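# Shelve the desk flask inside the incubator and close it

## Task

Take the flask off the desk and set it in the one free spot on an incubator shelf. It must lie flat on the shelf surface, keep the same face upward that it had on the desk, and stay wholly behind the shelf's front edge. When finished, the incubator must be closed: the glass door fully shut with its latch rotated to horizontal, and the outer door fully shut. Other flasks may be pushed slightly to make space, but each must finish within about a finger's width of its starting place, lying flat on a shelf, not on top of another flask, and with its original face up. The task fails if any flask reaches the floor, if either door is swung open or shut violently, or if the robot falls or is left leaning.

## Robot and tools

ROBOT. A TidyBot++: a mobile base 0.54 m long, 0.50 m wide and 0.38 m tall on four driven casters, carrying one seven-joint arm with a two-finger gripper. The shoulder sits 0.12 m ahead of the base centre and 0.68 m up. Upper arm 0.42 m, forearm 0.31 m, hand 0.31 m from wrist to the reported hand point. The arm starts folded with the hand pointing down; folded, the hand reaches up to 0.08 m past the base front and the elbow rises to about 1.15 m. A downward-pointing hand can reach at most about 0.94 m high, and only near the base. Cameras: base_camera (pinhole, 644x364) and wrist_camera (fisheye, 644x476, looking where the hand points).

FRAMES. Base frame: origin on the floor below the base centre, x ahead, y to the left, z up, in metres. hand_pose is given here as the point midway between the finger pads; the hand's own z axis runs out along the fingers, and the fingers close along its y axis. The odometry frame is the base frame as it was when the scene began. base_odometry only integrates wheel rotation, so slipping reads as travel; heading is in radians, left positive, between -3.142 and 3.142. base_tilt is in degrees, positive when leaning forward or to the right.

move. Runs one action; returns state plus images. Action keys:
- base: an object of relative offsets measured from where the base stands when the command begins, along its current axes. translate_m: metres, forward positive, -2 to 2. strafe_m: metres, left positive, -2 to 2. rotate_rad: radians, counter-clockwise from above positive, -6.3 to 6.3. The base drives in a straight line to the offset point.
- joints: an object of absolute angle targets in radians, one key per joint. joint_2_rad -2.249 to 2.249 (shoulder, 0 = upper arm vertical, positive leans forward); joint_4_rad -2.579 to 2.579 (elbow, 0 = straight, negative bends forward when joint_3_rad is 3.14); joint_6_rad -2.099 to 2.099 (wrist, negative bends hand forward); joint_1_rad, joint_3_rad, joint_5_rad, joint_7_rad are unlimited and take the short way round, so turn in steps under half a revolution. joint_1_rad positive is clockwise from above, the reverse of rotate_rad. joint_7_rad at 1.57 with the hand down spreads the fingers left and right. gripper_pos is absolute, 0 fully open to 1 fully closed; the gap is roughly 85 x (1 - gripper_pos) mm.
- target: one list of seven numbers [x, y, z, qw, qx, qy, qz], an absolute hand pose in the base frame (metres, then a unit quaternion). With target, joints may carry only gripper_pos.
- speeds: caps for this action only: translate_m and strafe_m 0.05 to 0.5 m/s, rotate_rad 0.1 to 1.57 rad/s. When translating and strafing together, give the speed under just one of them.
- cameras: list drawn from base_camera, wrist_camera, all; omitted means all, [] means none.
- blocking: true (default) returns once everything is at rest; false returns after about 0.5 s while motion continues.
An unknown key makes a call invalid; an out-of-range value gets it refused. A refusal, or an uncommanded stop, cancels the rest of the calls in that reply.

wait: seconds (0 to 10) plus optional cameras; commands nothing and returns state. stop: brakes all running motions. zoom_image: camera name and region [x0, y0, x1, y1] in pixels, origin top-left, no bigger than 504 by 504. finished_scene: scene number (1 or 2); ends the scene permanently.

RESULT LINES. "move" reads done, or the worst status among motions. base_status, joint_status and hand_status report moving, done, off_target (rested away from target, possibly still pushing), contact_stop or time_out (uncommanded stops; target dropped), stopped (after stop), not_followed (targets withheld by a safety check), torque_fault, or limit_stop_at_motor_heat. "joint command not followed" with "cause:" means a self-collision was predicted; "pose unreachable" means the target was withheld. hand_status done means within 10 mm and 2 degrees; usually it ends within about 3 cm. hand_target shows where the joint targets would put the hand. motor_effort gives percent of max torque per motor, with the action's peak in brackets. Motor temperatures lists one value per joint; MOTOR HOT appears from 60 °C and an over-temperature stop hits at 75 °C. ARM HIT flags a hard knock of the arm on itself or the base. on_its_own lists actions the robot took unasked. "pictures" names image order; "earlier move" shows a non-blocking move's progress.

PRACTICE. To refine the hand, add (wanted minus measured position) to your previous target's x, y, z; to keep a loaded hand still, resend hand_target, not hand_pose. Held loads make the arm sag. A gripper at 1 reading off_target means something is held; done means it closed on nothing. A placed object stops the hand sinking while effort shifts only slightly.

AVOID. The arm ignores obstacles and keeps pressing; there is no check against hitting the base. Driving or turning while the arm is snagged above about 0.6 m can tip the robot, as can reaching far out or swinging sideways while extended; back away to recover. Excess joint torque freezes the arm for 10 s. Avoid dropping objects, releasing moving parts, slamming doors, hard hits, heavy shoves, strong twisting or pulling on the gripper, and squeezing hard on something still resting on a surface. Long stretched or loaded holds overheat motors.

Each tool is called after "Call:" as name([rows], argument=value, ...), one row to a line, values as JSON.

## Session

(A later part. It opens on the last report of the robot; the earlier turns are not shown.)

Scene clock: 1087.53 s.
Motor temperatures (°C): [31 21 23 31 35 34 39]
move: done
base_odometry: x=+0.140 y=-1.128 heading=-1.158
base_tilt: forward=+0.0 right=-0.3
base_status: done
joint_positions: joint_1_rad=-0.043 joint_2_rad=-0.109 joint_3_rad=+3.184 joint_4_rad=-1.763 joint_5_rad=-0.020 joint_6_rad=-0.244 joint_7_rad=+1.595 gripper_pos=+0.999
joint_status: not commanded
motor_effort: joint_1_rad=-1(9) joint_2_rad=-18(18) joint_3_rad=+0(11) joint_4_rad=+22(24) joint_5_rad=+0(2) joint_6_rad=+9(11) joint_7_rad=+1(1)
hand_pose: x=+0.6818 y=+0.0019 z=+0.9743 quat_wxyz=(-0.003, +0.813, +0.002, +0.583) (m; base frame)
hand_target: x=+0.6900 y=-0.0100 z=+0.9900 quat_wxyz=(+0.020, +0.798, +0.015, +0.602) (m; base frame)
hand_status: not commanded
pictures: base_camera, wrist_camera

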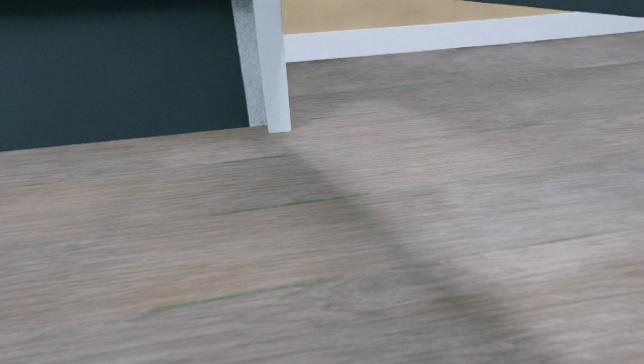

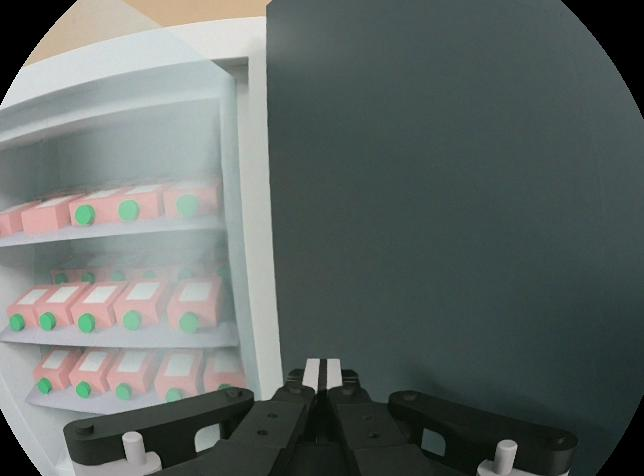

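Call:
move(base={"translate_m": 0.02, "strafe_m": 0.1}, speeds={"translate_m": 0.08}, cameras=["wrist_camera"])

Scene clock: 1100.03 s.
Motor temperatures (°C): [31 21 23 31 35 34 39]
move: done
base_odometry: x=+0.239 y=-1.106 heading=-1.158
base_tilt: forward=+0.1 right=-0.3
base_status: done
joint_positions: joint_1_rad=-0.037 joint_2_rad=-0.109 joint_3_rad=+3.190 joint_4_rad=-1.763 joint_5_rad=-0.020 joint_6_rad=-0.244 joint_7_rad=+1.595 gripper_pos=+0.999
joint_status: not commanded
motor_effort: joint_1_rad=+0(5) joint_2_rad=-18(19) joint_3_rad=-1(6) joint_4_rad=+22(23) joint_5_rad=+0(1) joint_6_rad=+9(9) joint_7_rad=+0(1)
hand_pose: x=+0.6820 y=-0.0052 z=+0.9739 quat_wxyz=(+0.001, +0.813, -0.003, +0.582) (m; base frame)
hand_target: x=+0.6900 y=-0.0100 z=+0.9900 quat_wxyz=(+0.020, +0.798, +0.015, +0.602) (m; base frame)
hand_status: not commanded
pictures: wrist_camera

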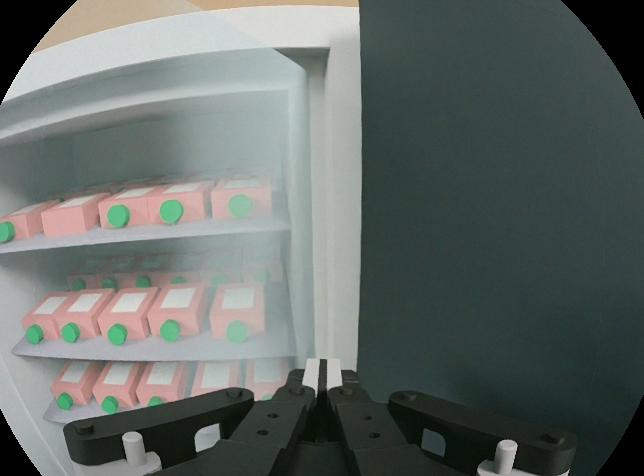

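Call:
move(base={"translate_m": 0.0, "strafe_m": 0.12}, speeds={"strafe_m": 0.08}, cameras=["wrist_camera"])

Scene clock: 1109.10 s.
Motor temperatures (°C): [31 21 23 31 35 34 39]
move: done
base_odometry: x=+0.350 y=-1.058 heading=-1.158
base_tilt: forward=+0.1 right=-0.3
base_status: done
joint_positions: joint_1_rad=-0.032 joint_2_rad=-0.108 joint_3_rad=+3.196 joint_4_rad=-1.763 joint_5_rad=-0.020 joint_6_rad=-0.244 joint_7_rad=+1.595 gripper_pos=+0.999
joint_status: not commanded
motor_effort: joint_1_rad=+0(4) joint_2_rad=-18(19) joint_3_rad=+0(5) joint_4_rad=+22(22) joint_5_rad=+0(1) joint_6_rad=+9(9) joint_7_rad=+1(1)
hand_pose: x=+0.6821 y=-0.0113 z=+0.9738 quat_wxyz=(+0.003, +0.813, -0.007, +0.582) (m; base frame)
hand_target: x=+0.6900 y=-0.0100 z=+0.9900 quat_wxyz=(+0.020, +0.798, +0.015, +0.602) (m; base frame)
hand_status: not commanded
pictures: wrist_camera

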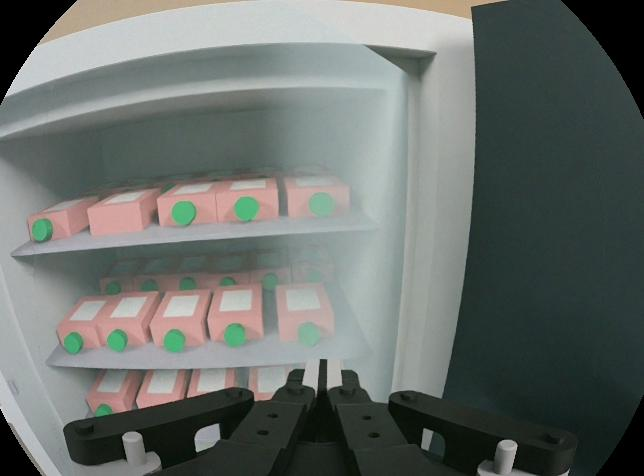

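Call:
move(base={"translate_m": 0.0, "strafe_m": 0.12}, speeds={"strafe_m": 0.08}, cameras=["wrist_camera"])

Scene clock: 1117.10 s.
Motor temperatures (°C): [31 21 23 31 35 34 39]
move: done
base_odometry: x=+0.460 y=-1.010 heading=-1.158
base_tilt: forward=+0.1 right=-0.3
base_status: done
joint_positions: joint_1_rad=-0.032 joint_2_rad=-0.108 joint_3_rad=+3.197 joint_4_rad=-1.763 joint_5_rad=-0.020 joint_6_rad=-0.244 joint_7_rad=+1.595 gripper_pos=+0.999
joint_status: not commanded
motor_effort: joint_1_rad=-1(5) joint_2_rad=-18(19) joint_3_rad=-1(7) joint_4_rad=+21(22) joint_5_rad=+0(1) joint_6_rad=+8(9) joint_7_rad=+0(1)
hand_pose: x=+0.6821 y=-0.0119 z=+0.9737 quat_wxyz=(+0.004, +0.813, -0.008, +0.582) (m; base frame)
hand_target: x=+0.6900 y=-0.0100 z=+0.9900 quat_wxyz=(+0.020, +0.798, +0.015, +0.602) (m; base frame)
hand_status: not commanded
pictures: wrist_camera

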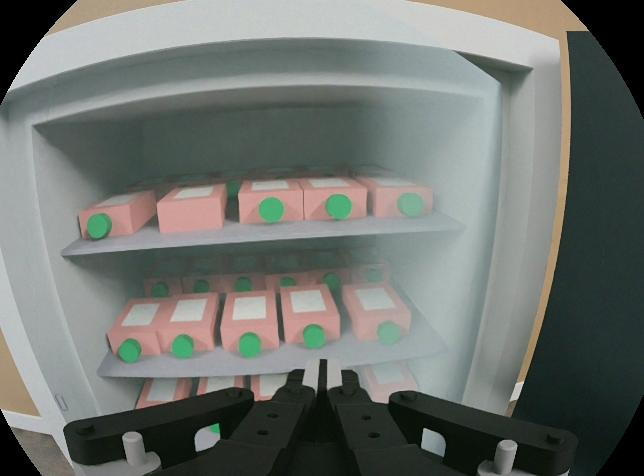

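Call:
move(base={"translate_m": 0.0, "strafe_m": 0.12}, speeds={"strafe_m": 0.08}, cameras=["wrist_camera"])

Scene clock: 1125.13 s.
Motor temperatures (°C): [31 21 23 31 35 34 39]
move: done
base_odometry: x=+0.570 y=-0.962 heading=-1.158
base_tilt: forward=+0.0 right=-0.3
base_status: done
joint_positions: joint_1_rad=-0.030 joint_2_rad=-0.108 joint_3_rad=+3.199 joint_4_rad=-1.763 joint_5_rad=-0.020 joint_6_rad=-0.244 joint_7_rad=+1.595 gripper_pos=+0.999
joint_status: not commanded
motor_effort: joint_1_rad=+0(7) joint_2_rad=-18(19) joint_3_rad=-1(7) joint_4_rad=+21(22) joint_5_rad=+0(1) joint_6_rad=+9(9) joint_7_rad=+1(1)
hand_pose: x=+0.6821 y=-0.0144 z=+0.9737 quat_wxyz=(+0.005, +0.813, -0.010, +0.582) (m; base frame)
hand_target: x=+0.6900 y=-0.0100 z=+0.9900 quat_wxyz=(+0.020, +0.798, +0.015, +0.602) (m; base frame)
hand_status: not commanded
pictures: wrist_camera

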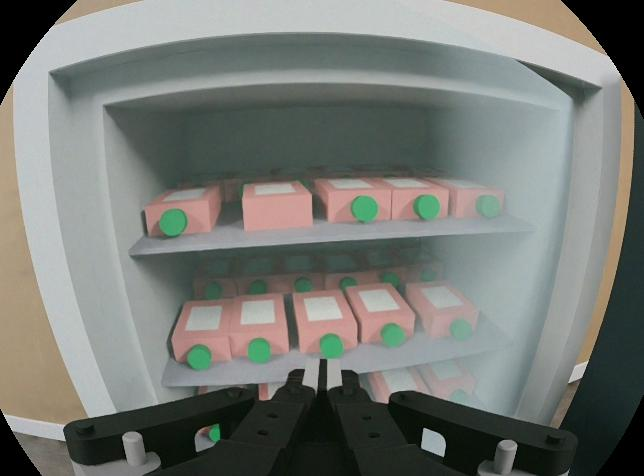

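Call:
move(base={"translate_m": -0.35}, speeds={"translate_m": 0.2}, cameras=["wrist_camera"])

Scene clock: 1133.23 s.
Motor temperatures (°C): [31 21 23 31 35 34 39]
move: done
base_odometry: x=+0.429 y=-0.641 heading=-1.158
base_tilt: forward=+0.1 right=-0.3
base_status: done
joint_positions: joint_1_rad=-0.030 joint_2_rad=-0.100 joint_3_rad=+3.199 joint_4_rad=-1.762 joint_5_rad=-0.020 joint_6_rad=-0.244 joint_7_rad=+1.595 gripper_pos=+0.999
joint_status: not commanded
motor_effort: joint_1_rad=-2(2) joint_2_rad=-18(21) joint_3_rad=-1(2) joint_4_rad=+21(22) joint_5_rad=+0(1) joint_6_rad=+8(9) joint_7_rad=+1(1)
hand_pose: x=+0.6845 y=-0.0144 z=+0.9692 quat_wxyz=(+0.005, +0.815, -0.009, +0.579) (m; base frame)
hand_target: x=+0.6900 y=-0.0100 z=+0.9900 quat_wxyz=(+0.020, +0.798, +0.015, +0.602) (m; base frame)
hand_status: not commanded
pictures: wrist_camera

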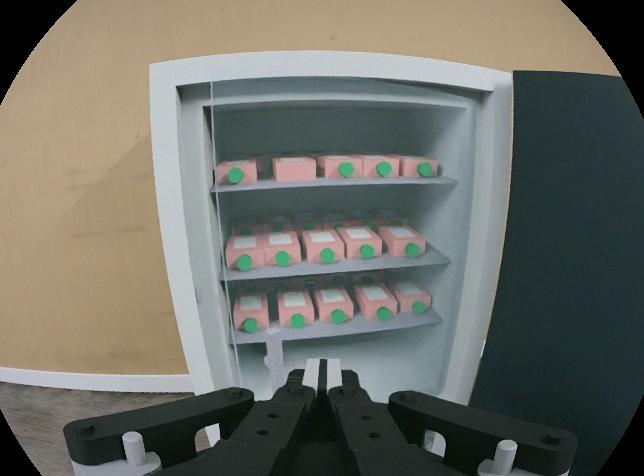

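Call:
move(base={"strafe_m": -0.09, "rotate_rad": 0.21}, cameras=["wrist_camera"])

Scene clock: 1150.37 s.
Motor temperatures (°C): [31 21 23 31 35 34 39]
move: done
base_odometry: x=+0.347 y=-0.677 heading=-0.947
base_tilt: forward=+0.1 right=-0.3
base_status: done
joint_positions: joint_1_rad=-0.032 joint_2_rad=-0.100 joint_3_rad=+3.198 joint_4_rad=-1.762 joint_5_rad=-0.020 joint_6_rad=-0.244 joint_7_rad=+1.595 gripper_pos=+0.999
joint_status: not commanded
motor_effort: joint_1_rad=-1(3) joint_2_rad=-18(19) joint_3_rad=-1(2) joint_4_rad=+22(22) joint_5_rad=+0(1) joint_6_rad=+9(9) joint_7_rad=+1(1)
hand_pose: x=+0.6845 y=-0.0122 z=+0.9692 quat_wxyz=(+0.004, +0.815, -0.008, +0.579) (m; base frame)
hand_target: x=+0.6900 y=-0.0100 z=+0.9900 quat_wxyz=(+0.020, +0.798, +0.015, +0.602) (m; base frame)
hand_status: not commanded
pictures: wrist_camera

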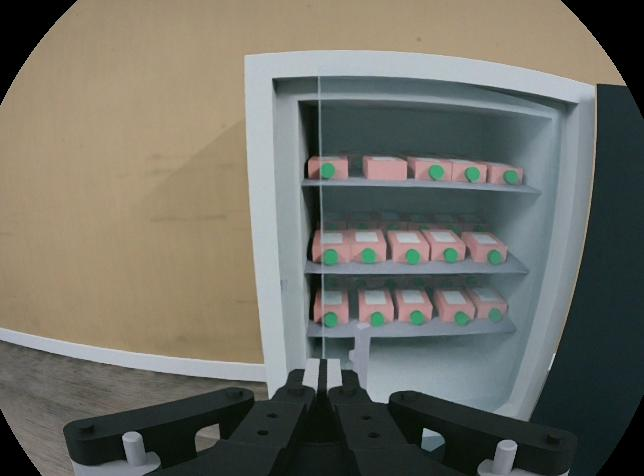

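Call:
move(base={"strafe_m": -0.06, "translate_m": 0.38}, speeds={"translate_m": 0.08}, cameras=["wrist_camera"])

Scene clock: 1161.30 s.
Motor temperatures (°C): [31 21 23 31 35 34 39]
move: done
base_odometry: x=+0.520 y=-1.021 heading=-0.947
base_tilt: forward=+0.1 right=-0.3
base_status: done
joint_positions: joint_1_rad=-0.032 joint_2_rad=-0.098 joint_3_rad=+3.198 joint_4_rad=-1.762 joint_5_rad=-0.020 joint_6_rad=-0.243 joint_7_rad=+1.595 gripper_pos=+0.999
joint_status: not commanded
motor_effort: joint_1_rad=+0(2) joint_2_rad=-18(20) joint_3_rad=+0(2) joint_4_rad=+22(24) joint_5_rad=+0(1) joint_6_rad=+9(11) joint_7_rad=+1(1)
hand_pose: x=+0.6852 y=-0.0121 z=+0.9683 quat_wxyz=(+0.004, +0.816, -0.008, +0.579) (m; base frame)
hand_target: x=+0.6900 y=-0.0100 z=+0.9900 quat_wxyz=(+0.020, +0.798, +0.015, +0.602) (m; base frame)
hand_status: not commanded
pictures: wrist_camera

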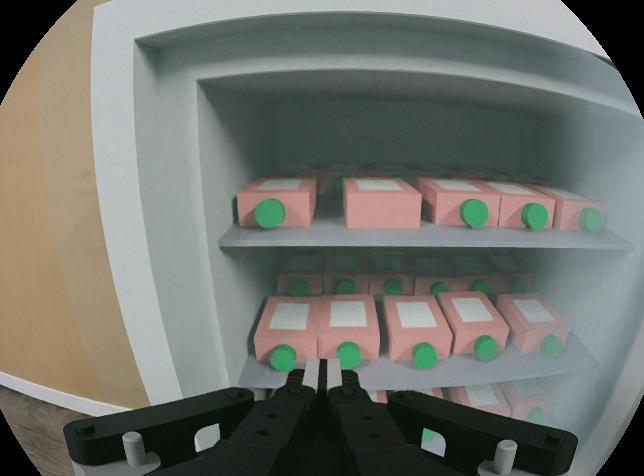

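Call:
zoom_image(camera="wrist_camera", region=[90, 0, 590, 400])

Scaled by 1.008.

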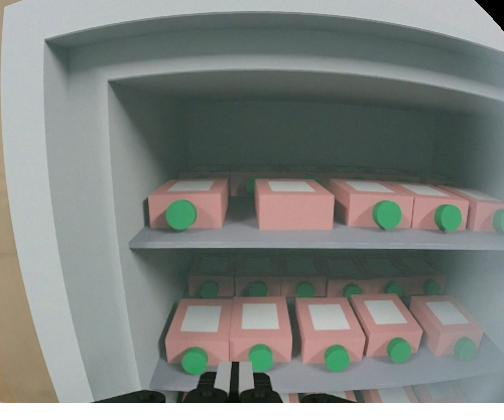

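Call:
move(base={"translate_m": -0.2}, speeds={"translate_m": 0.1}, cameras=["wrist_camera"])

Call:
zoom_image(camera="wrist_camera", region=[90, 0, 590, 400])

Scene clock: 1177.80 s.
Motor temperatures (°C): [31 21 23 31 35 34 39]
move: done
base_odometry: x=+0.403 y=-0.858 heading=-0.947
base_tilt: forward=+0.1 right=-0.3
base_status: done
joint_positions: joint_1_rad=-0.032 joint_2_rad=-0.097 joint_3_rad=+3.198 joint_4_rad=-1.762 joint_5_rad=-0.020 joint_6_rad=-0.243 joint_7_rad=+1.595 gripper_pos=+0.999
joint_status: not commanded
motor_effort: joint_1_rad=-1(2) joint_2_rad=-18(21) joint_3_rad=+0(2) joint_4_rad=+21(23) joint_5_rad=+0(1) joint_6_rad=+9(9) joint_7_rad=+1(1)
hand_pose: x=+0.6854 y=-0.0121 z=+0.9682 quat_wxyz=(+0.004, +0.816, -0.008, +0.578) (m; base frame)
hand_target: x=+0.6900 y=-0.0100 z=+0.9900 quat_wxyz=(+0.020, +0.798, +0.015, +0.602) (m; base frame)
hand_status: not commanded
pictures: wrist_camera

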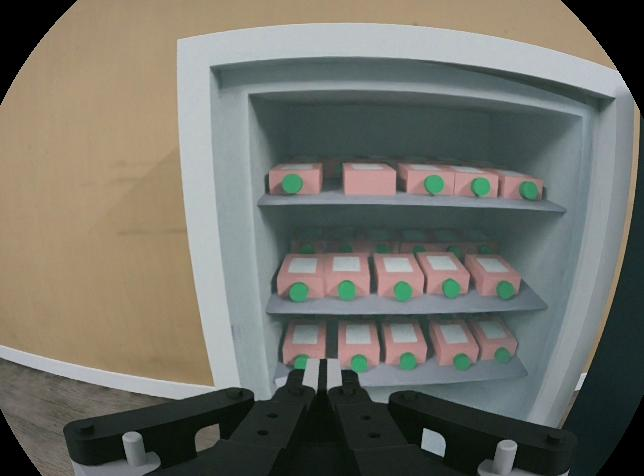

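Scaled by 1.008.

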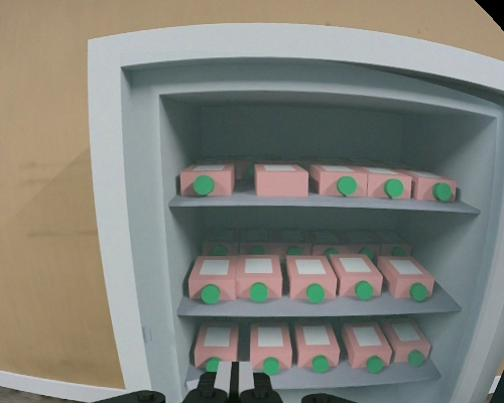

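Call:
move(base={"translate_m": 0.29}, speeds={"translate_m": 0.06}, cameras=["wrist_camera"])

Scene clock: 1190.30 s.
Motor temperatures (°C): [31 21 23 31 35 34 39]
move: done
base_odometry: x=+0.573 y=-1.094 heading=-0.948
base_tilt: forward=+0.0 right=-0.4
base_status: done
joint_positions: joint_1_rad=-0.032 joint_2_rad=-0.097 joint_3_rad=+3.198 joint_4_rad=-1.762 joint_5_rad=-0.020 joint_6_rad=-0.243 joint_7_rad=+1.595 gripper_pos=+0.999
joint_status: not commanded
motor_effort: joint_1_rad=+0(1) joint_2_rad=-19(21) joint_3_rad=+0(2) joint_4_rad=+22(23) joint_5_rad=+0(1) joint_6_rad=+9(10) joint_7_rad=+0(1)
hand_pose: x=+0.6855 y=-0.0121 z=+0.9681 quat_wxyz=(+0.004, +0.816, -0.008, +0.578) (m; base frame)
hand_target: x=+0.6900 y=-0.0100 z=+0.9900 quat_wxyz=(+0.020, +0.798, +0.015, +0.602) (m; base frame)
hand_status: not commanded
pictures: wrist_camera

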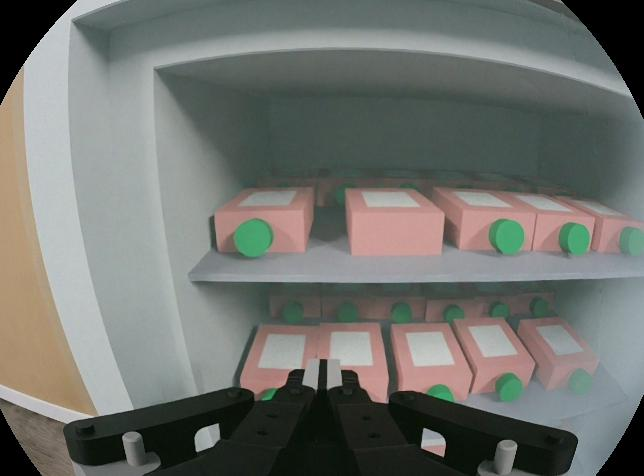

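Call:
move(base={"translate_m": 0.04}, speeds={"translate_m": 0.05}, cameras=["wrist_camera"])

Call:
move(base={"translate_m": 0.03}, speeds={"translate_m": 0.05}, cameras=["wrist_camera"])

Scene clock: 1195.63 s.
Motor temperatures (°C): [31 21 23 31 35 34 39]
move: done
base_odometry: x=+0.596 y=-1.127 heading=-0.948
base_tilt: forward=+0.1 right=-0.3
base_status: done
joint_positions: joint_1_rad=-0.032 joint_2_rad=-0.096 joint_3_rad=+3.198 joint_4_rad=-1.762 joint_5_rad=-0.020 joint_6_rad=-0.243 joint_7_rad=+1.595 gripper_pos=+0.999
joint_status: not commanded
motor_effort: joint_1_rad=-1(1) joint_2_rad=-18(21) joint_3_rad=-1(2) joint_4_rad=+22(24) joint_5_rad=+0(1) joint_6_rad=+9(11) joint_7_rad=+1(1)
hand_pose: x=+0.6857 y=-0.0121 z=+0.9679 quat_wxyz=(+0.004, +0.816, -0.008, +0.578) (m; base frame)
hand_target: x=+0.6900 y=-0.0100 z=+0.9900 quat_wxyz=(+0.020, +0.798, +0.015, +0.602) (m; base frame)
hand_status: not commanded
pictures: wrist_camera

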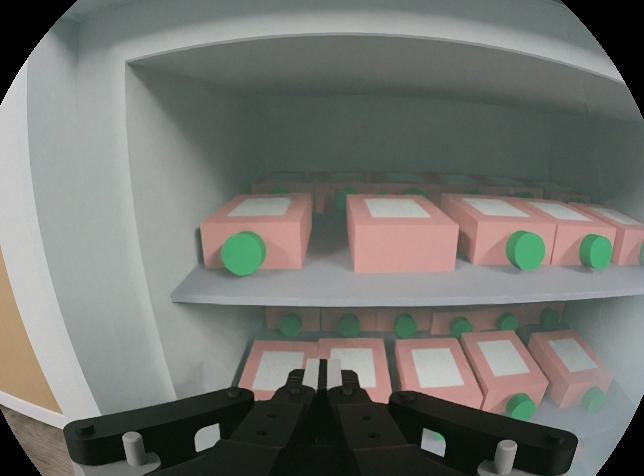

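Scene clock: 1196.70 s.
Motor temperatures (°C): [31 21 23 31 35 34 39]
move: done
base_odometry: x=+0.613 y=-1.151 heading=-0.948
base_tilt: forward=+0.0 right=-0.3
base_status: done
joint_positions: joint_1_rad=-0.032 joint_2_rad=-0.096 joint_3_rad=+3.198 joint_4_rad=-1.762 joint_5_rad=-0.020 joint_6_rad=-0.242 joint_7_rad=+1.595 gripper_pos=+0.999
joint_status: not commanded
motor_effort: joint_1_rad=+0(1) joint_2_rad=-18(21) joint_3_rad=-1(2) joint_4_rad=+22(24) joint_5_rad=+0(1) joint_6_rad=+9(11) joint_7_rad=+0(1)
hand_pose: x=+0.6859 y=-0.0121 z=+0.9678 quat_wxyz=(+0.004, +0.816, -0.008, +0.578) (m; base frame)
hand_target: x=+0.6900 y=-0.0100 z=+0.9900 quat_wxyz=(+0.020, +0.798, +0.015, +0.602) (m; base frame)
hand_status: not commanded
pictures: wrist_camera

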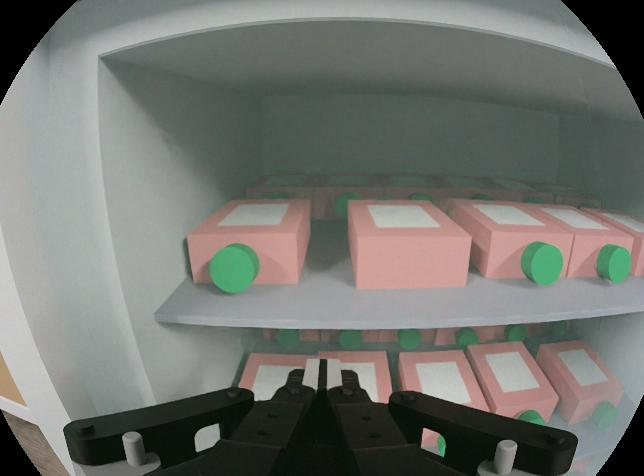

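Call:
move(base={"translate_m": 0.025}, speeds={"translate_m": 0.05}, cameras=[])

Call:
move(base={"translate_m": 0.02}, speeds={"translate_m": 0.05}, cameras=["wrist_camera"])

Scene clock: 1203.50 s.
Motor temperatures (°C): [31 21 23 31 35 34 39]
move: done
base_odometry: x=+0.628 y=-1.172 heading=-0.948
base_tilt: forward=+0.0 right=-0.3
base_status: done
joint_positions: joint_1_rad=-0.032 joint_2_rad=-0.096 joint_3_rad=+3.198 joint_4_rad=-1.762 joint_5_rad=-0.020 joint_6_rad=-0.242 joint_7_rad=+1.595 gripper_pos=+0.999
joint_status: not commanded
motor_effort: joint_1_rad=+1(1) joint_2_rad=-18(22) joint_3_rad=-1(2) joint_4_rad=+22(23) joint_5_rad=+0(1) joint_6_rad=+9(10) joint_7_rad=+1(1)
hand_pose: x=+0.6859 y=-0.0121 z=+0.9681 quat_wxyz=(+0.004, +0.816, -0.008, +0.579) (m; base frame)
hand_target: x=+0.6900 y=-0.0100 z=+0.9900 quat_wxyz=(+0.020, +0.798, +0.015, +0.602) (m; base frame)
hand_status: not commanded
pictures: none
No camera images: "cameras" was empty.

Scene clock: 1204.43 s.
Motor temperatures (°C): [31 21 23 31 35 34 39]
move: done
base_odometry: x=+0.639 y=-1.188 heading=-0.949
base_tilt: forward=+0.0 right=-0.3
base_status: done
joint_positions: joint_1_rad=-0.032 joint_2_rad=-0.127 joint_3_rad=+3.198 joint_4_rad=-1.787 joint_5_rad=-0.020 joint_6_rad=-0.247 joint_7_rad=+1.595 gripper_pos=+0.999
joint_status: not commanded
motor_effort: joint_1_rad=+0(1) joint_2_rad=-11(19) joint_3_rad=+1(2) joint_4_rad=+28(31) joint_5_rad=+0(1) joint_6_rad=+15(19) joint_7_rad=+0(1)
hand_pose: x=+0.6732 y=-0.0121 z=+0.9685 quat_wxyz=(+0.003, +0.815, -0.008, +0.579) (m; base frame)
hand_target: x=+0.6900 y=-0.0100 z=+0.9900 quat_wxyz=(+0.020, +0.798, +0.015, +0.602) (m; base frame)
hand_status: not commanded
pictures: wrist_camera

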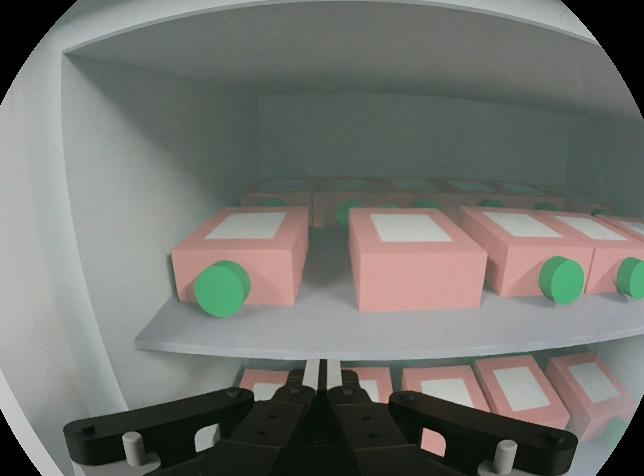

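Call:
move(base={"translate_m": 0.02}, speeds={"translate_m": 0.05}, cameras=[])

Call:
move(base={"translate_m": -0.4}, speeds={"translate_m": 0.2}, cameras=["wrist_camera"])

Call:
zoom_image(camera="wrist_camera", region=[150, 0, 640, 400])

Scene clock: 1212.43 s.
Motor temperatures (°C): [31 21 23 31 35 34 39]
move: done
base_odometry: x=+0.651 y=-1.204 heading=-0.949
base_tilt: forward=+0.0 right=-0.3
base_status: done
joint_positions: joint_1_rad=-0.032 joint_2_rad=-0.172 joint_3_rad=+3.197 joint_4_rad=-1.816 joint_5_rad=-0.020 joint_6_rad=-0.269 joint_7_rad=+1.595 gripper_pos=+0.999
joint_status: not commanded
motor_effort: joint_1_rad=+0(2) joint_2_rad=-1(12) joint_3_rad=+0(2) joint_4_rad=+34(36) joint_5_rad=+0(1) joint_6_rad=+22(24) joint_7_rad=+0(1)
hand_pose: x=+0.6544 y=-0.0118 z=+0.9685 quat_wxyz=(+0.002, +0.817, -0.008, +0.576) (m; base frame)
hand_target: x=+0.6900 y=-0.0100 z=+0.9900 quat_wxyz=(+0.020, +0.798, +0.015, +0.602) (m; base frame)
hand_status: not commanded
pictures: none
No camera images: "cameras" was empty.

Scene clock: 1215.13 s.
Motor temperatures (°C): [31 21 23 31 35 34 39]
move: done
base_odometry: x=+0.417 y=-0.879 heading=-0.949
base_tilt: forward=+0.0 right=-0.3
base_status: done
joint_positions: joint_1_rad=-0.032 joint_2_rad=-0.097 joint_3_rad=+3.197 joint_4_rad=-1.760 joint_5_rad=-0.020 joint_6_rad=-0.215 joint_7_rad=+1.595 gripper_pos=+0.999
joint_status: not commanded
motor_effort: joint_1_rad=+0(2) joint_2_rad=-18(21) joint_3_rad=-1(2) joint_4_rad=+22(31) joint_5_rad=+0(1) joint_6_rad=+9(21) joint_7_rad=+0(1)
hand_pose: x=+0.6887 y=-0.0121 z=+0.9777 quat_wxyz=(+0.004, +0.807, -0.008, +0.591) (m; base frame)
hand_target: x=+0.6900 y=-0.0100 z=+0.9900 quat_wxyz=(+0.020, +0.798, +0.015, +0.602) (m; base frame)
hand_status: not commanded
pictures: wrist_camera

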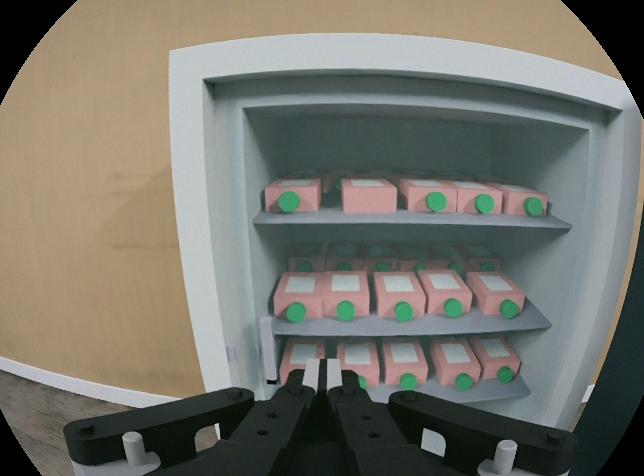

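Scaled by 1.029.

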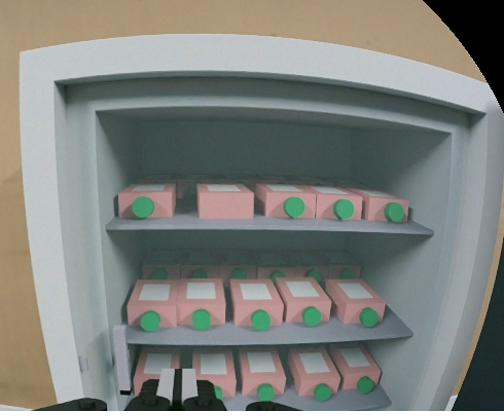

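Call:
move(target=[0.68, -0.01, 0.85, 0.02, 0.82, 0.015, 0.57])

Call:
zoom_image(camera="wrist_camera", region=[180, 180, 330, 330])

Scene clock: 1233.03 s.
Motor temperatures (°C): [31 21 23 31 35 34 39]
move: off_target
base_odometry: x=+0.417 y=-0.879 heading=-0.949
base_tilt: forward=+0.1 right=-0.3
base_status: not commanded
joint_positions: joint_1_rad=-0.022 joint_2_rad=-0.029 joint_3_rad=+3.190 joint_4_rad=-2.064 joint_5_rad=-0.020 joint_6_rad=+0.069 joint_7_rad=+1.595 gripper_pos=+0.999
joint_status: not commanded
motor_effort: joint_1_rad=-1(1) joint_2_rad=-19(21) joint_3_rad=+0(2) joint_4_rad=+19(23) joint_5_rad=+0(1) joint_6_rad=+8(9) joint_7_rad=+1(1)
hand_pose: x=+0.6757 y=-0.0144 z=+0.8420 quat_wxyz=(+0.009, +0.832, -0.010, +0.555) (m; base frame)
hand_target: x=+0.6800 y=-0.0100 z=+0.8500 quat_wxyz=(+0.020, +0.821, +0.015, +0.571) (m; base frame)
hand_status: off_target (0.010 m and 3.8 deg from the pose sent, 0.128 m and 4.2 deg at the start)
pictures: base_camera, wrist_camera

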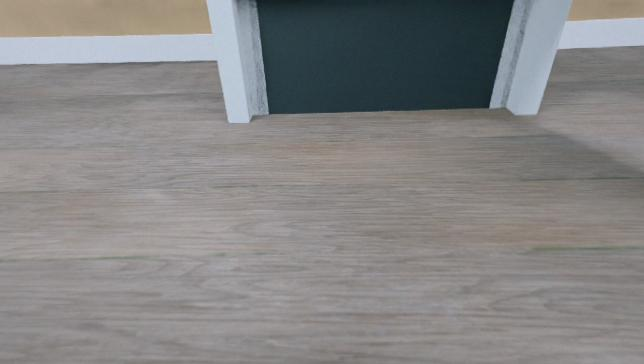

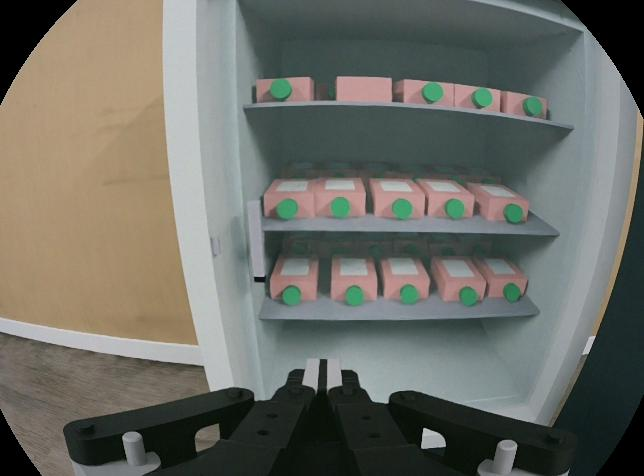

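Scaled by 3.360.

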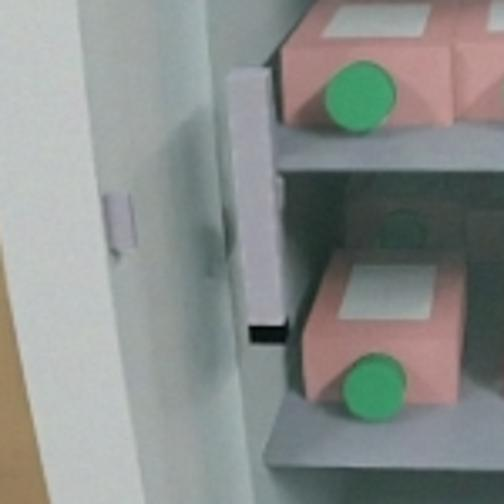

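Call:
move(base={"translate_m": 0.18, "strafe_m": 0.06}, speeds={"translate_m": 0.1}, cameras=["wrist_camera"])

Call:
zoom_image(camera="wrist_camera", region=[140, 130, 340, 330])

Scene clock: 1247.13 s.
Motor temperatures (°C): [31 21 23 31 35 34 39]
move: done
base_odometry: x=+0.571 y=-0.990 heading=-0.948
base_tilt: forward=+0.1 right=-0.3
base_status: done
joint_positions: joint_1_rad=-0.019 joint_2_rad=-0.023 joint_3_rad=+3.188 joint_4_rad=-2.064 joint_5_rad=-0.020 joint_6_rad=+0.073 joint_7_rad=+1.595 gripper_pos=+0.999
joint_status: not commanded
motor_effort: joint_1_rad=-1(2) joint_2_rad=-19(22) joint_3_rad=-1(2) joint_4_rad=+20(21) joint_5_rad=+0(1) joint_6_rad=+9(9) joint_7_rad=+0(1)
hand_pose: x=+0.6769 y=-0.0145 z=+0.8397 quat_wxyz=(+0.009, +0.833, -0.010, +0.554) (m; base frame)
hand_target: x=+0.6800 y=-0.0100 z=+0.8500 quat_wxyz=(+0.020, +0.821, +0.015, +0.571) (m; base frame)
hand_status: not commanded
pictures: wrist_camera

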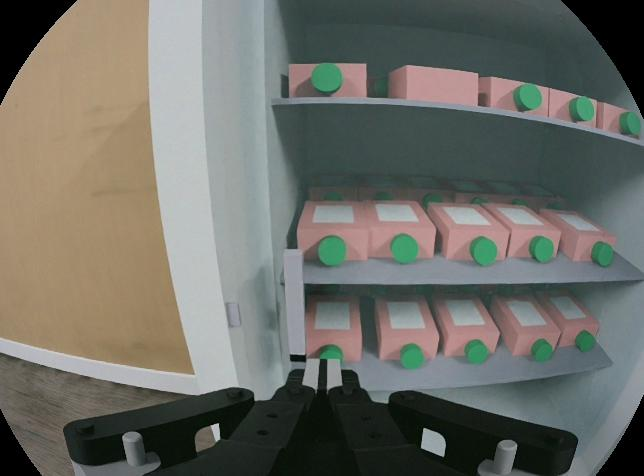

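Scaled by 2.520.

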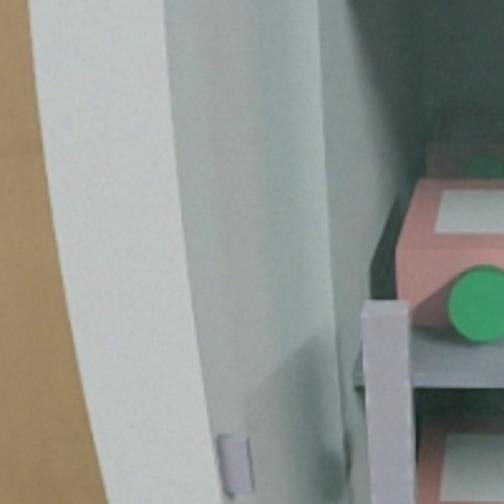

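Call:
move(target=[0.68, -0.01, 0.822, 0.02, 0.82, 0.015, 0.57], base={"strafe_m": -0.03}, cameras=[])

Call:
move(base={"translate_m": 0.13}, speeds={"translate_m": 0.06}, cameras=["wrist_camera"])

Call:
zoom_image(camera="wrist_camera", region=[180, 230, 430, 430])

Scene clock: 1296.17 s.
Motor temperatures (°C): [31 21 23 31 35 34 39]
move: off_target
base_odometry: x=+0.547 y=-1.007 heading=-0.948
base_tilt: forward=+0.0 right=-0.3
base_status: done
joint_positions: joint_1_rad=-0.004 joint_2_rad=+0.009 joint_3_rad=+3.177 joint_4_rad=-2.128 joint_5_rad=-0.020 joint_6_rad=+0.177 joint_7_rad=+1.595 gripper_pos=+0.999
joint_status: not commanded
motor_effort: joint_1_rad=+0(2) joint_2_rad=-20(21) joint_3_rad=-1(3) joint_4_rad=+19(21) joint_5_rad=+1(1) joint_6_rad=+8(9) joint_7_rad=+0(1)
hand_pose: x=+0.6762 y=-0.0174 z=+0.8157 quat_wxyz=(+0.012, +0.830, -0.012, +0.557) (m; base frame)
hand_target: x=+0.6800 y=-0.0100 z=+0.8220 quat_wxyz=(+0.020, +0.821, +0.015, +0.571) (m; base frame)
hand_status: off_target (0.010 m and 3.7 deg from the pose sent, 0.019 m and 3.9 deg at the start)
pictures: none
No camera images: "cameras" was empty.

Scene clock: 1298.83 s.
Motor temperatures (°C): [31 21 23 31 35 34 39]
move: done
base_odometry: x=+0.623 y=-1.113 heading=-0.948
base_tilt: forward=+0.0 right=-0.4
base_status: done
joint_positions: joint_1_rad=-0.004 joint_2_rad=+0.012 joint_3_rad=+3.177 joint_4_rad=-2.129 joint_5_rad=-0.020 joint_6_rad=+0.178 joint_7_rad=+1.595 gripper_pos=+0.999
joint_status: not commanded
motor_effort: joint_1_rad=+0(1) joint_2_rad=-19(22) joint_3_rad=-2(2) joint_4_rad=+19(20) joint_5_rad=+0(1) joint_6_rad=+8(9) joint_7_rad=+0(1)
hand_pose: x=+0.6765 y=-0.0174 z=+0.8139 quat_wxyz=(+0.012, +0.831, -0.012, +0.556) (m; base frame)
hand_target: x=+0.6800 y=-0.0100 z=+0.8220 quat_wxyz=(+0.020, +0.821, +0.015, +0.571) (m; base frame)
hand_status: not commanded
pictures: wrist_camera

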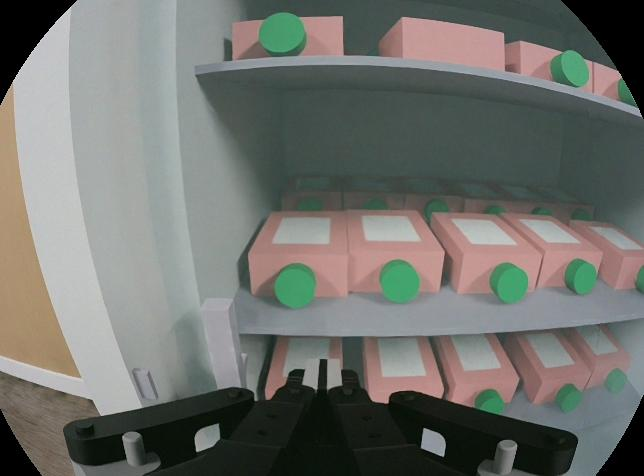

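Scaled by 2.016.

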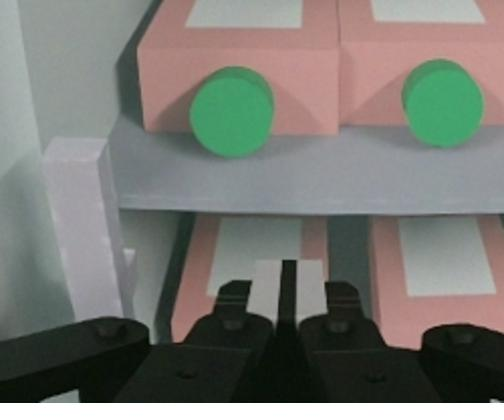

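Call:
move(base={"translate_m": 0.05}, speeds={"translate_m": 0.05}, cameras=[])

Call:
move(base={"strafe_m": 0.045}, speeds={"strafe_m": 0.05}, cameras=["wrist_camera"])

Call:
zoom_image(camera="wrist_camera", region=[180, 230, 430, 430])

Scene clock: 1314.60 s.
Motor temperatures (°C): [31 21 23 31 35 34 39]
move: done
base_odometry: x=+0.652 y=-1.154 heading=-0.949
base_tilt: forward=+0.0 right=-0.3
base_status: done
joint_positions: joint_1_rad=-0.004 joint_2_rad=+0.014 joint_3_rad=+3.177 joint_4_rad=-2.129 joint_5_rad=-0.020 joint_6_rad=+0.178 joint_7_rad=+1.595 gripper_pos=+0.999
joint_status: not commanded
motor_effort: joint_1_rad=+0(2) joint_2_rad=-19(23) joint_3_rad=-1(2) joint_4_rad=+19(20) joint_5_rad=+0(1) joint_6_rad=+8(9) joint_7_rad=+0(1)
hand_pose: x=+0.6768 y=-0.0174 z=+0.8130 quat_wxyz=(+0.012, +0.832, -0.012, +0.555) (m; base frame)
hand_target: x=+0.6800 y=-0.0100 z=+0.8220 quat_wxyz=(+0.020, +0.821, +0.015, +0.571) (m; base frame)
hand_status: not commanded
pictures: none
No camera images: "cameras" was empty.

Scene clock: 1316.00 s.
Motor temperatures (°C): [31 21 23 31 35 34 39]
move: done
base_odometry: x=+0.688 y=-1.128 heading=-0.949
base_tilt: forward=+0.0 right=-0.3
base_status: done
joint_positions: joint_1_rad=+0.005 joint_2_rad=+0.014 joint_3_rad=+3.176 joint_4_rad=-2.129 joint_5_rad=-0.020 joint_6_rad=+0.178 joint_7_rad=+1.595 gripper_pos=+0.999
joint_status: not commanded
motor_effort: joint_1_rad=-1(7) joint_2_rad=-19(20) joint_3_rad=-1(7) joint_4_rad=+19(20) joint_5_rad=+0(1) joint_6_rad=+8(9) joint_7_rad=+1(1)
hand_pose: x=+0.6766 y=-0.0215 z=+0.8130 quat_wxyz=(+0.014, +0.832, -0.015, +0.555) (m; base frame)
hand_target: x=+0.6800 y=-0.0100 z=+0.8220 quat_wxyz=(+0.020, +0.821, +0.015, +0.571) (m; base frame)
hand_status: not commanded
pictures: wrist_camera

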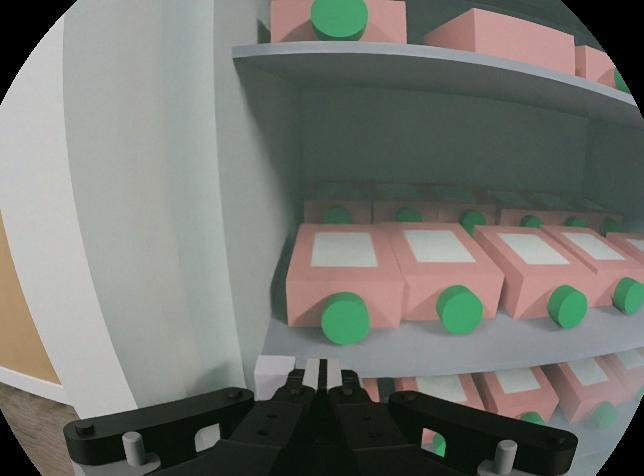

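Scaled by 2.016.

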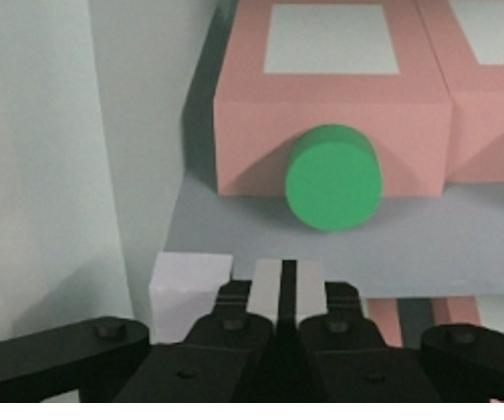

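Call:
move(base={"strafe_m": 0.03}, speeds={"strafe_m": 0.05}, cameras=["wrist_camera"])

Call:
zoom_image(camera="wrist_camera", region=[180, 230, 430, 430])

Scene clock: 1322.77 s.
Motor temperatures (°C): [31 21 23 31 35 34 39]
move: done
base_odometry: x=+0.713 y=-1.111 heading=-0.949
base_tilt: forward=+0.1 right=-0.3
base_status: done
joint_positions: joint_1_rad=+0.035 joint_2_rad=+0.014 joint_3_rad=+3.197 joint_4_rad=-2.129 joint_5_rad=-0.020 joint_6_rad=+0.179 joint_7_rad=+1.595 gripper_pos=+0.999
joint_status: not commanded
motor_effort: joint_1_rad=-6(9) joint_2_rad=-20(20) joint_3_rad=-7(10) joint_4_rad=+20(20) joint_5_rad=+1(2) joint_6_rad=+9(9) joint_7_rad=+1(1)
hand_pose: x=+0.6750 y=-0.0501 z=+0.8131 quat_wxyz=(+0.028, +0.831, -0.036, +0.555) (m; base frame)
hand_target: x=+0.6800 y=-0.0100 z=+0.8220 quat_wxyz=(+0.020, +0.821, +0.015, +0.571) (m; base frame)
hand_status: not commanded
pictures: wrist_camera

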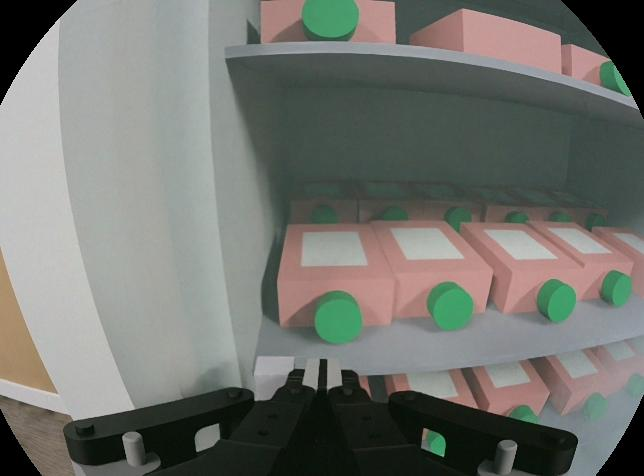

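Scaled by 2.016.

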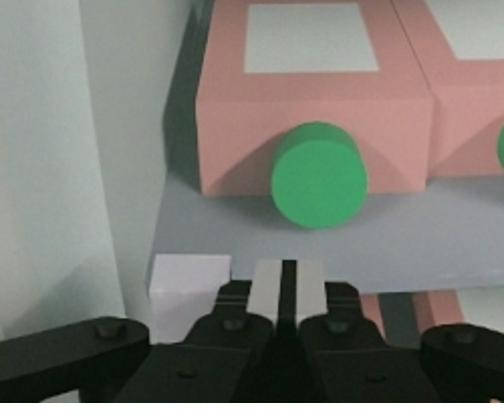

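Call:
move(base={"strafe_m": 0.04}, speeds={"strafe_m": 0.05}, cameras=["wrist_camera"])

Call:
zoom_image(camera="wrist_camera", region=[180, 230, 430, 430])

Scene clock: 1330.47 s.
Motor temperatures (°C): [31 21 23 31 35 34 39]
move: done
base_odometry: x=+0.746 y=-1.087 heading=-0.949
base_tilt: forward=+0.0 right=-0.3
base_status: done
joint_positions: joint_1_rad=+0.069 joint_2_rad=+0.014 joint_3_rad=+3.231 joint_4_rad=-2.129 joint_5_rad=-0.020 joint_6_rad=+0.181 joint_7_rad=+1.595 gripper_pos=+0.999
joint_status: not commanded
motor_effort: joint_1_rad=-12(15) joint_2_rad=-20(21) joint_3_rad=-12(16) joint_4_rad=+18(20) joint_5_rad=+2(3) joint_6_rad=+8(9) joint_7_rad=+1(1)
hand_pose: x=+0.6710 y=-0.0874 z=+0.8136 quat_wxyz=(+0.047, +0.829, -0.064, +0.554) (m; base frame)
hand_target: x=+0.6800 y=-0.0100 z=+0.8220 quat_wxyz=(+0.020, +0.821, +0.015, +0.571) (m; base frame)
hand_status: not commanded
pictures: wrist_camera

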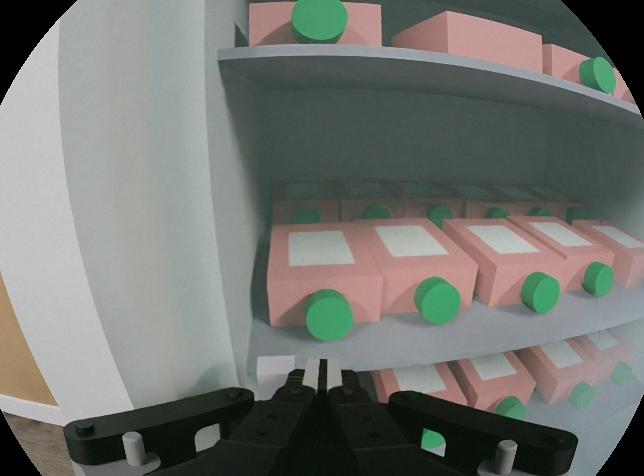

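Scaled by 2.016.

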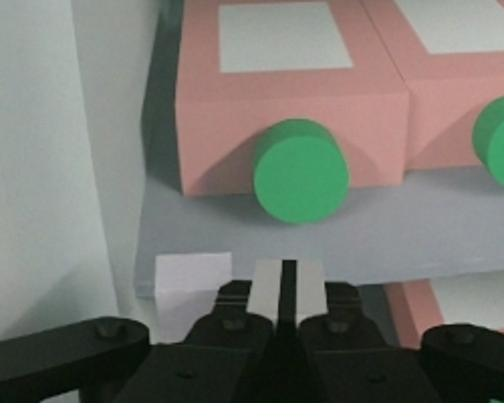

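Call:
move(base={"translate_m": -0.08}, speeds={"translate_m": 0.08}, cameras=["wrist_camera"])

Scene clock: 1342.60 s.
Motor temperatures (°C): [31 21 23 31 35 34 39]
move: done
base_odometry: x=+0.699 y=-1.022 heading=-0.949
base_tilt: forward=+0.0 right=-0.3
base_status: done
joint_positions: joint_1_rad=+0.062 joint_2_rad=+0.017 joint_3_rad=+3.225 joint_4_rad=-2.130 joint_5_rad=-0.020 joint_6_rad=+0.187 joint_7_rad=+1.595 gripper_pos=+0.999
joint_status: not commanded
motor_effort: joint_1_rad=-10(14) joint_2_rad=-21(23) joint_3_rad=-11(15) joint_4_rad=+18(21) joint_5_rad=+2(3) joint_6_rad=+8(9) joint_7_rad=+1(1)
hand_pose: x=+0.6729 y=-0.0807 z=+0.8135 quat_wxyz=(+0.044, +0.828, -0.059, +0.556) (m; base frame)
hand_target: x=+0.6800 y=-0.0100 z=+0.8220 quat_wxyz=(+0.020, +0.821, +0.015, +0.571) (m; base frame)
hand_status: not commanded
pictures: wrist_camera

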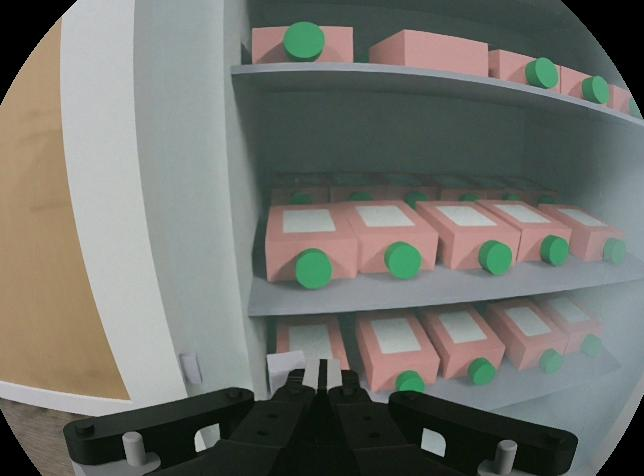

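Call:
zoom_image(camera="wrist_camera", region=[140, 230, 400, 430])

Scaled by 1.938.

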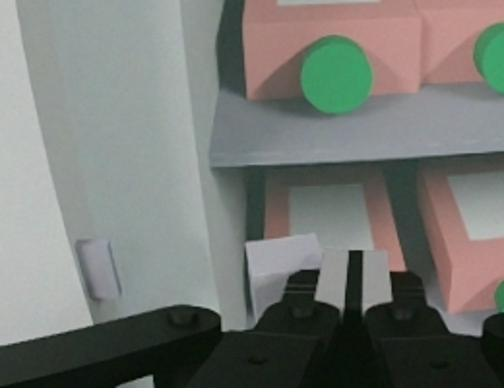

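Call:
move(base={"strafe_m": -0.12}, speeds={"strafe_m": 0.1}, cameras=[])

Call:
move(base={"translate_m": -0.15}, speeds={"translate_m": 0.1}, cameras=["wrist_camera"])

Call:
zoom_image(camera="wrist_camera", region=[140, 130, 440, 430])

Scene clock: 1356.30 s.
Motor temperatures (°C): [31 21 23 31 35 34 39]
move: done
base_odometry: x=+0.601 y=-1.092 heading=-0.949
base_tilt: forward=+0.0 right=-0.3
base_status: done
joint_positions: joint_1_rad=+0.009 joint_2_rad=+0.017 joint_3_rad=+3.175 joint_4_rad=-2.130 joint_5_rad=-0.020 joint_6_rad=+0.187 joint_7_rad=+1.595 gripper_pos=+0.999
joint_status: not commanded
motor_effort: joint_1_rad=+0(8) joint_2_rad=-20(21) joint_3_rad=+0(10) joint_4_rad=+19(20) joint_5_rad=+0(2) joint_6_rad=+8(9) joint_7_rad=+1(1)
hand_pose: x=+0.6777 y=-0.0237 z=+0.8135 quat_wxyz=(+0.015, +0.830, -0.016, +0.557) (m; base frame)
hand_target: x=+0.6800 y=-0.0100 z=+0.8220 quat_wxyz=(+0.020, +0.821, +0.015, +0.571) (m; base frame)
hand_status: not commanded
pictures: none
No camera images: "cameras" was empty.

Scene clock: 1358.33 s.
Motor temperatures (°C): [31 21 23 31 35 34 39]
move: done
base_odometry: x=+0.514 y=-0.970 heading=-0.949
base_tilt: forward=+0.0 right=-0.3
base_status: done
joint_positions: joint_1_rad=+0.009 joint_2_rad=+0.017 joint_3_rad=+3.175 joint_4_rad=-2.131 joint_5_rad=-0.020 joint_6_rad=+0.187 joint_7_rad=+1.595 gripper_pos=+0.999
joint_status: not commanded
motor_effort: joint_1_rad=+0(1) joint_2_rad=-20(23) joint_3_rad=-1(2) joint_4_rad=+19(20) joint_5_rad=+0(1) joint_6_rad=+8(9) joint_7_rad=+0(1)
hand_pose: x=+0.6776 y=-0.0237 z=+0.8127 quat_wxyz=(+0.015, +0.831, -0.016, +0.557) (m; base frame)
hand_target: x=+0.6800 y=-0.0100 z=+0.8220 quat_wxyz=(+0.020, +0.821, +0.015, +0.571) (m; base frame)
hand_status: not commanded
pictures: wrist_camera

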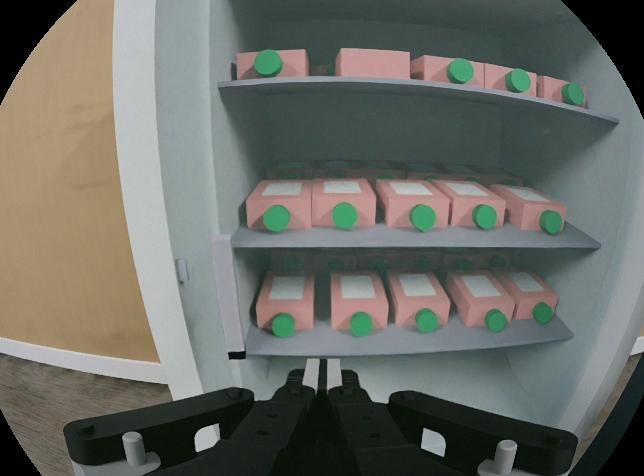

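Scaled by 1.680.

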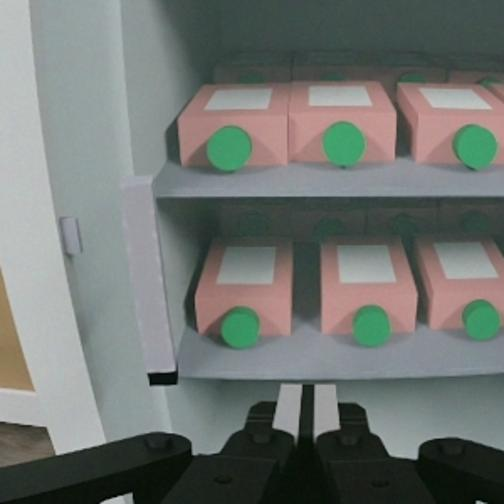

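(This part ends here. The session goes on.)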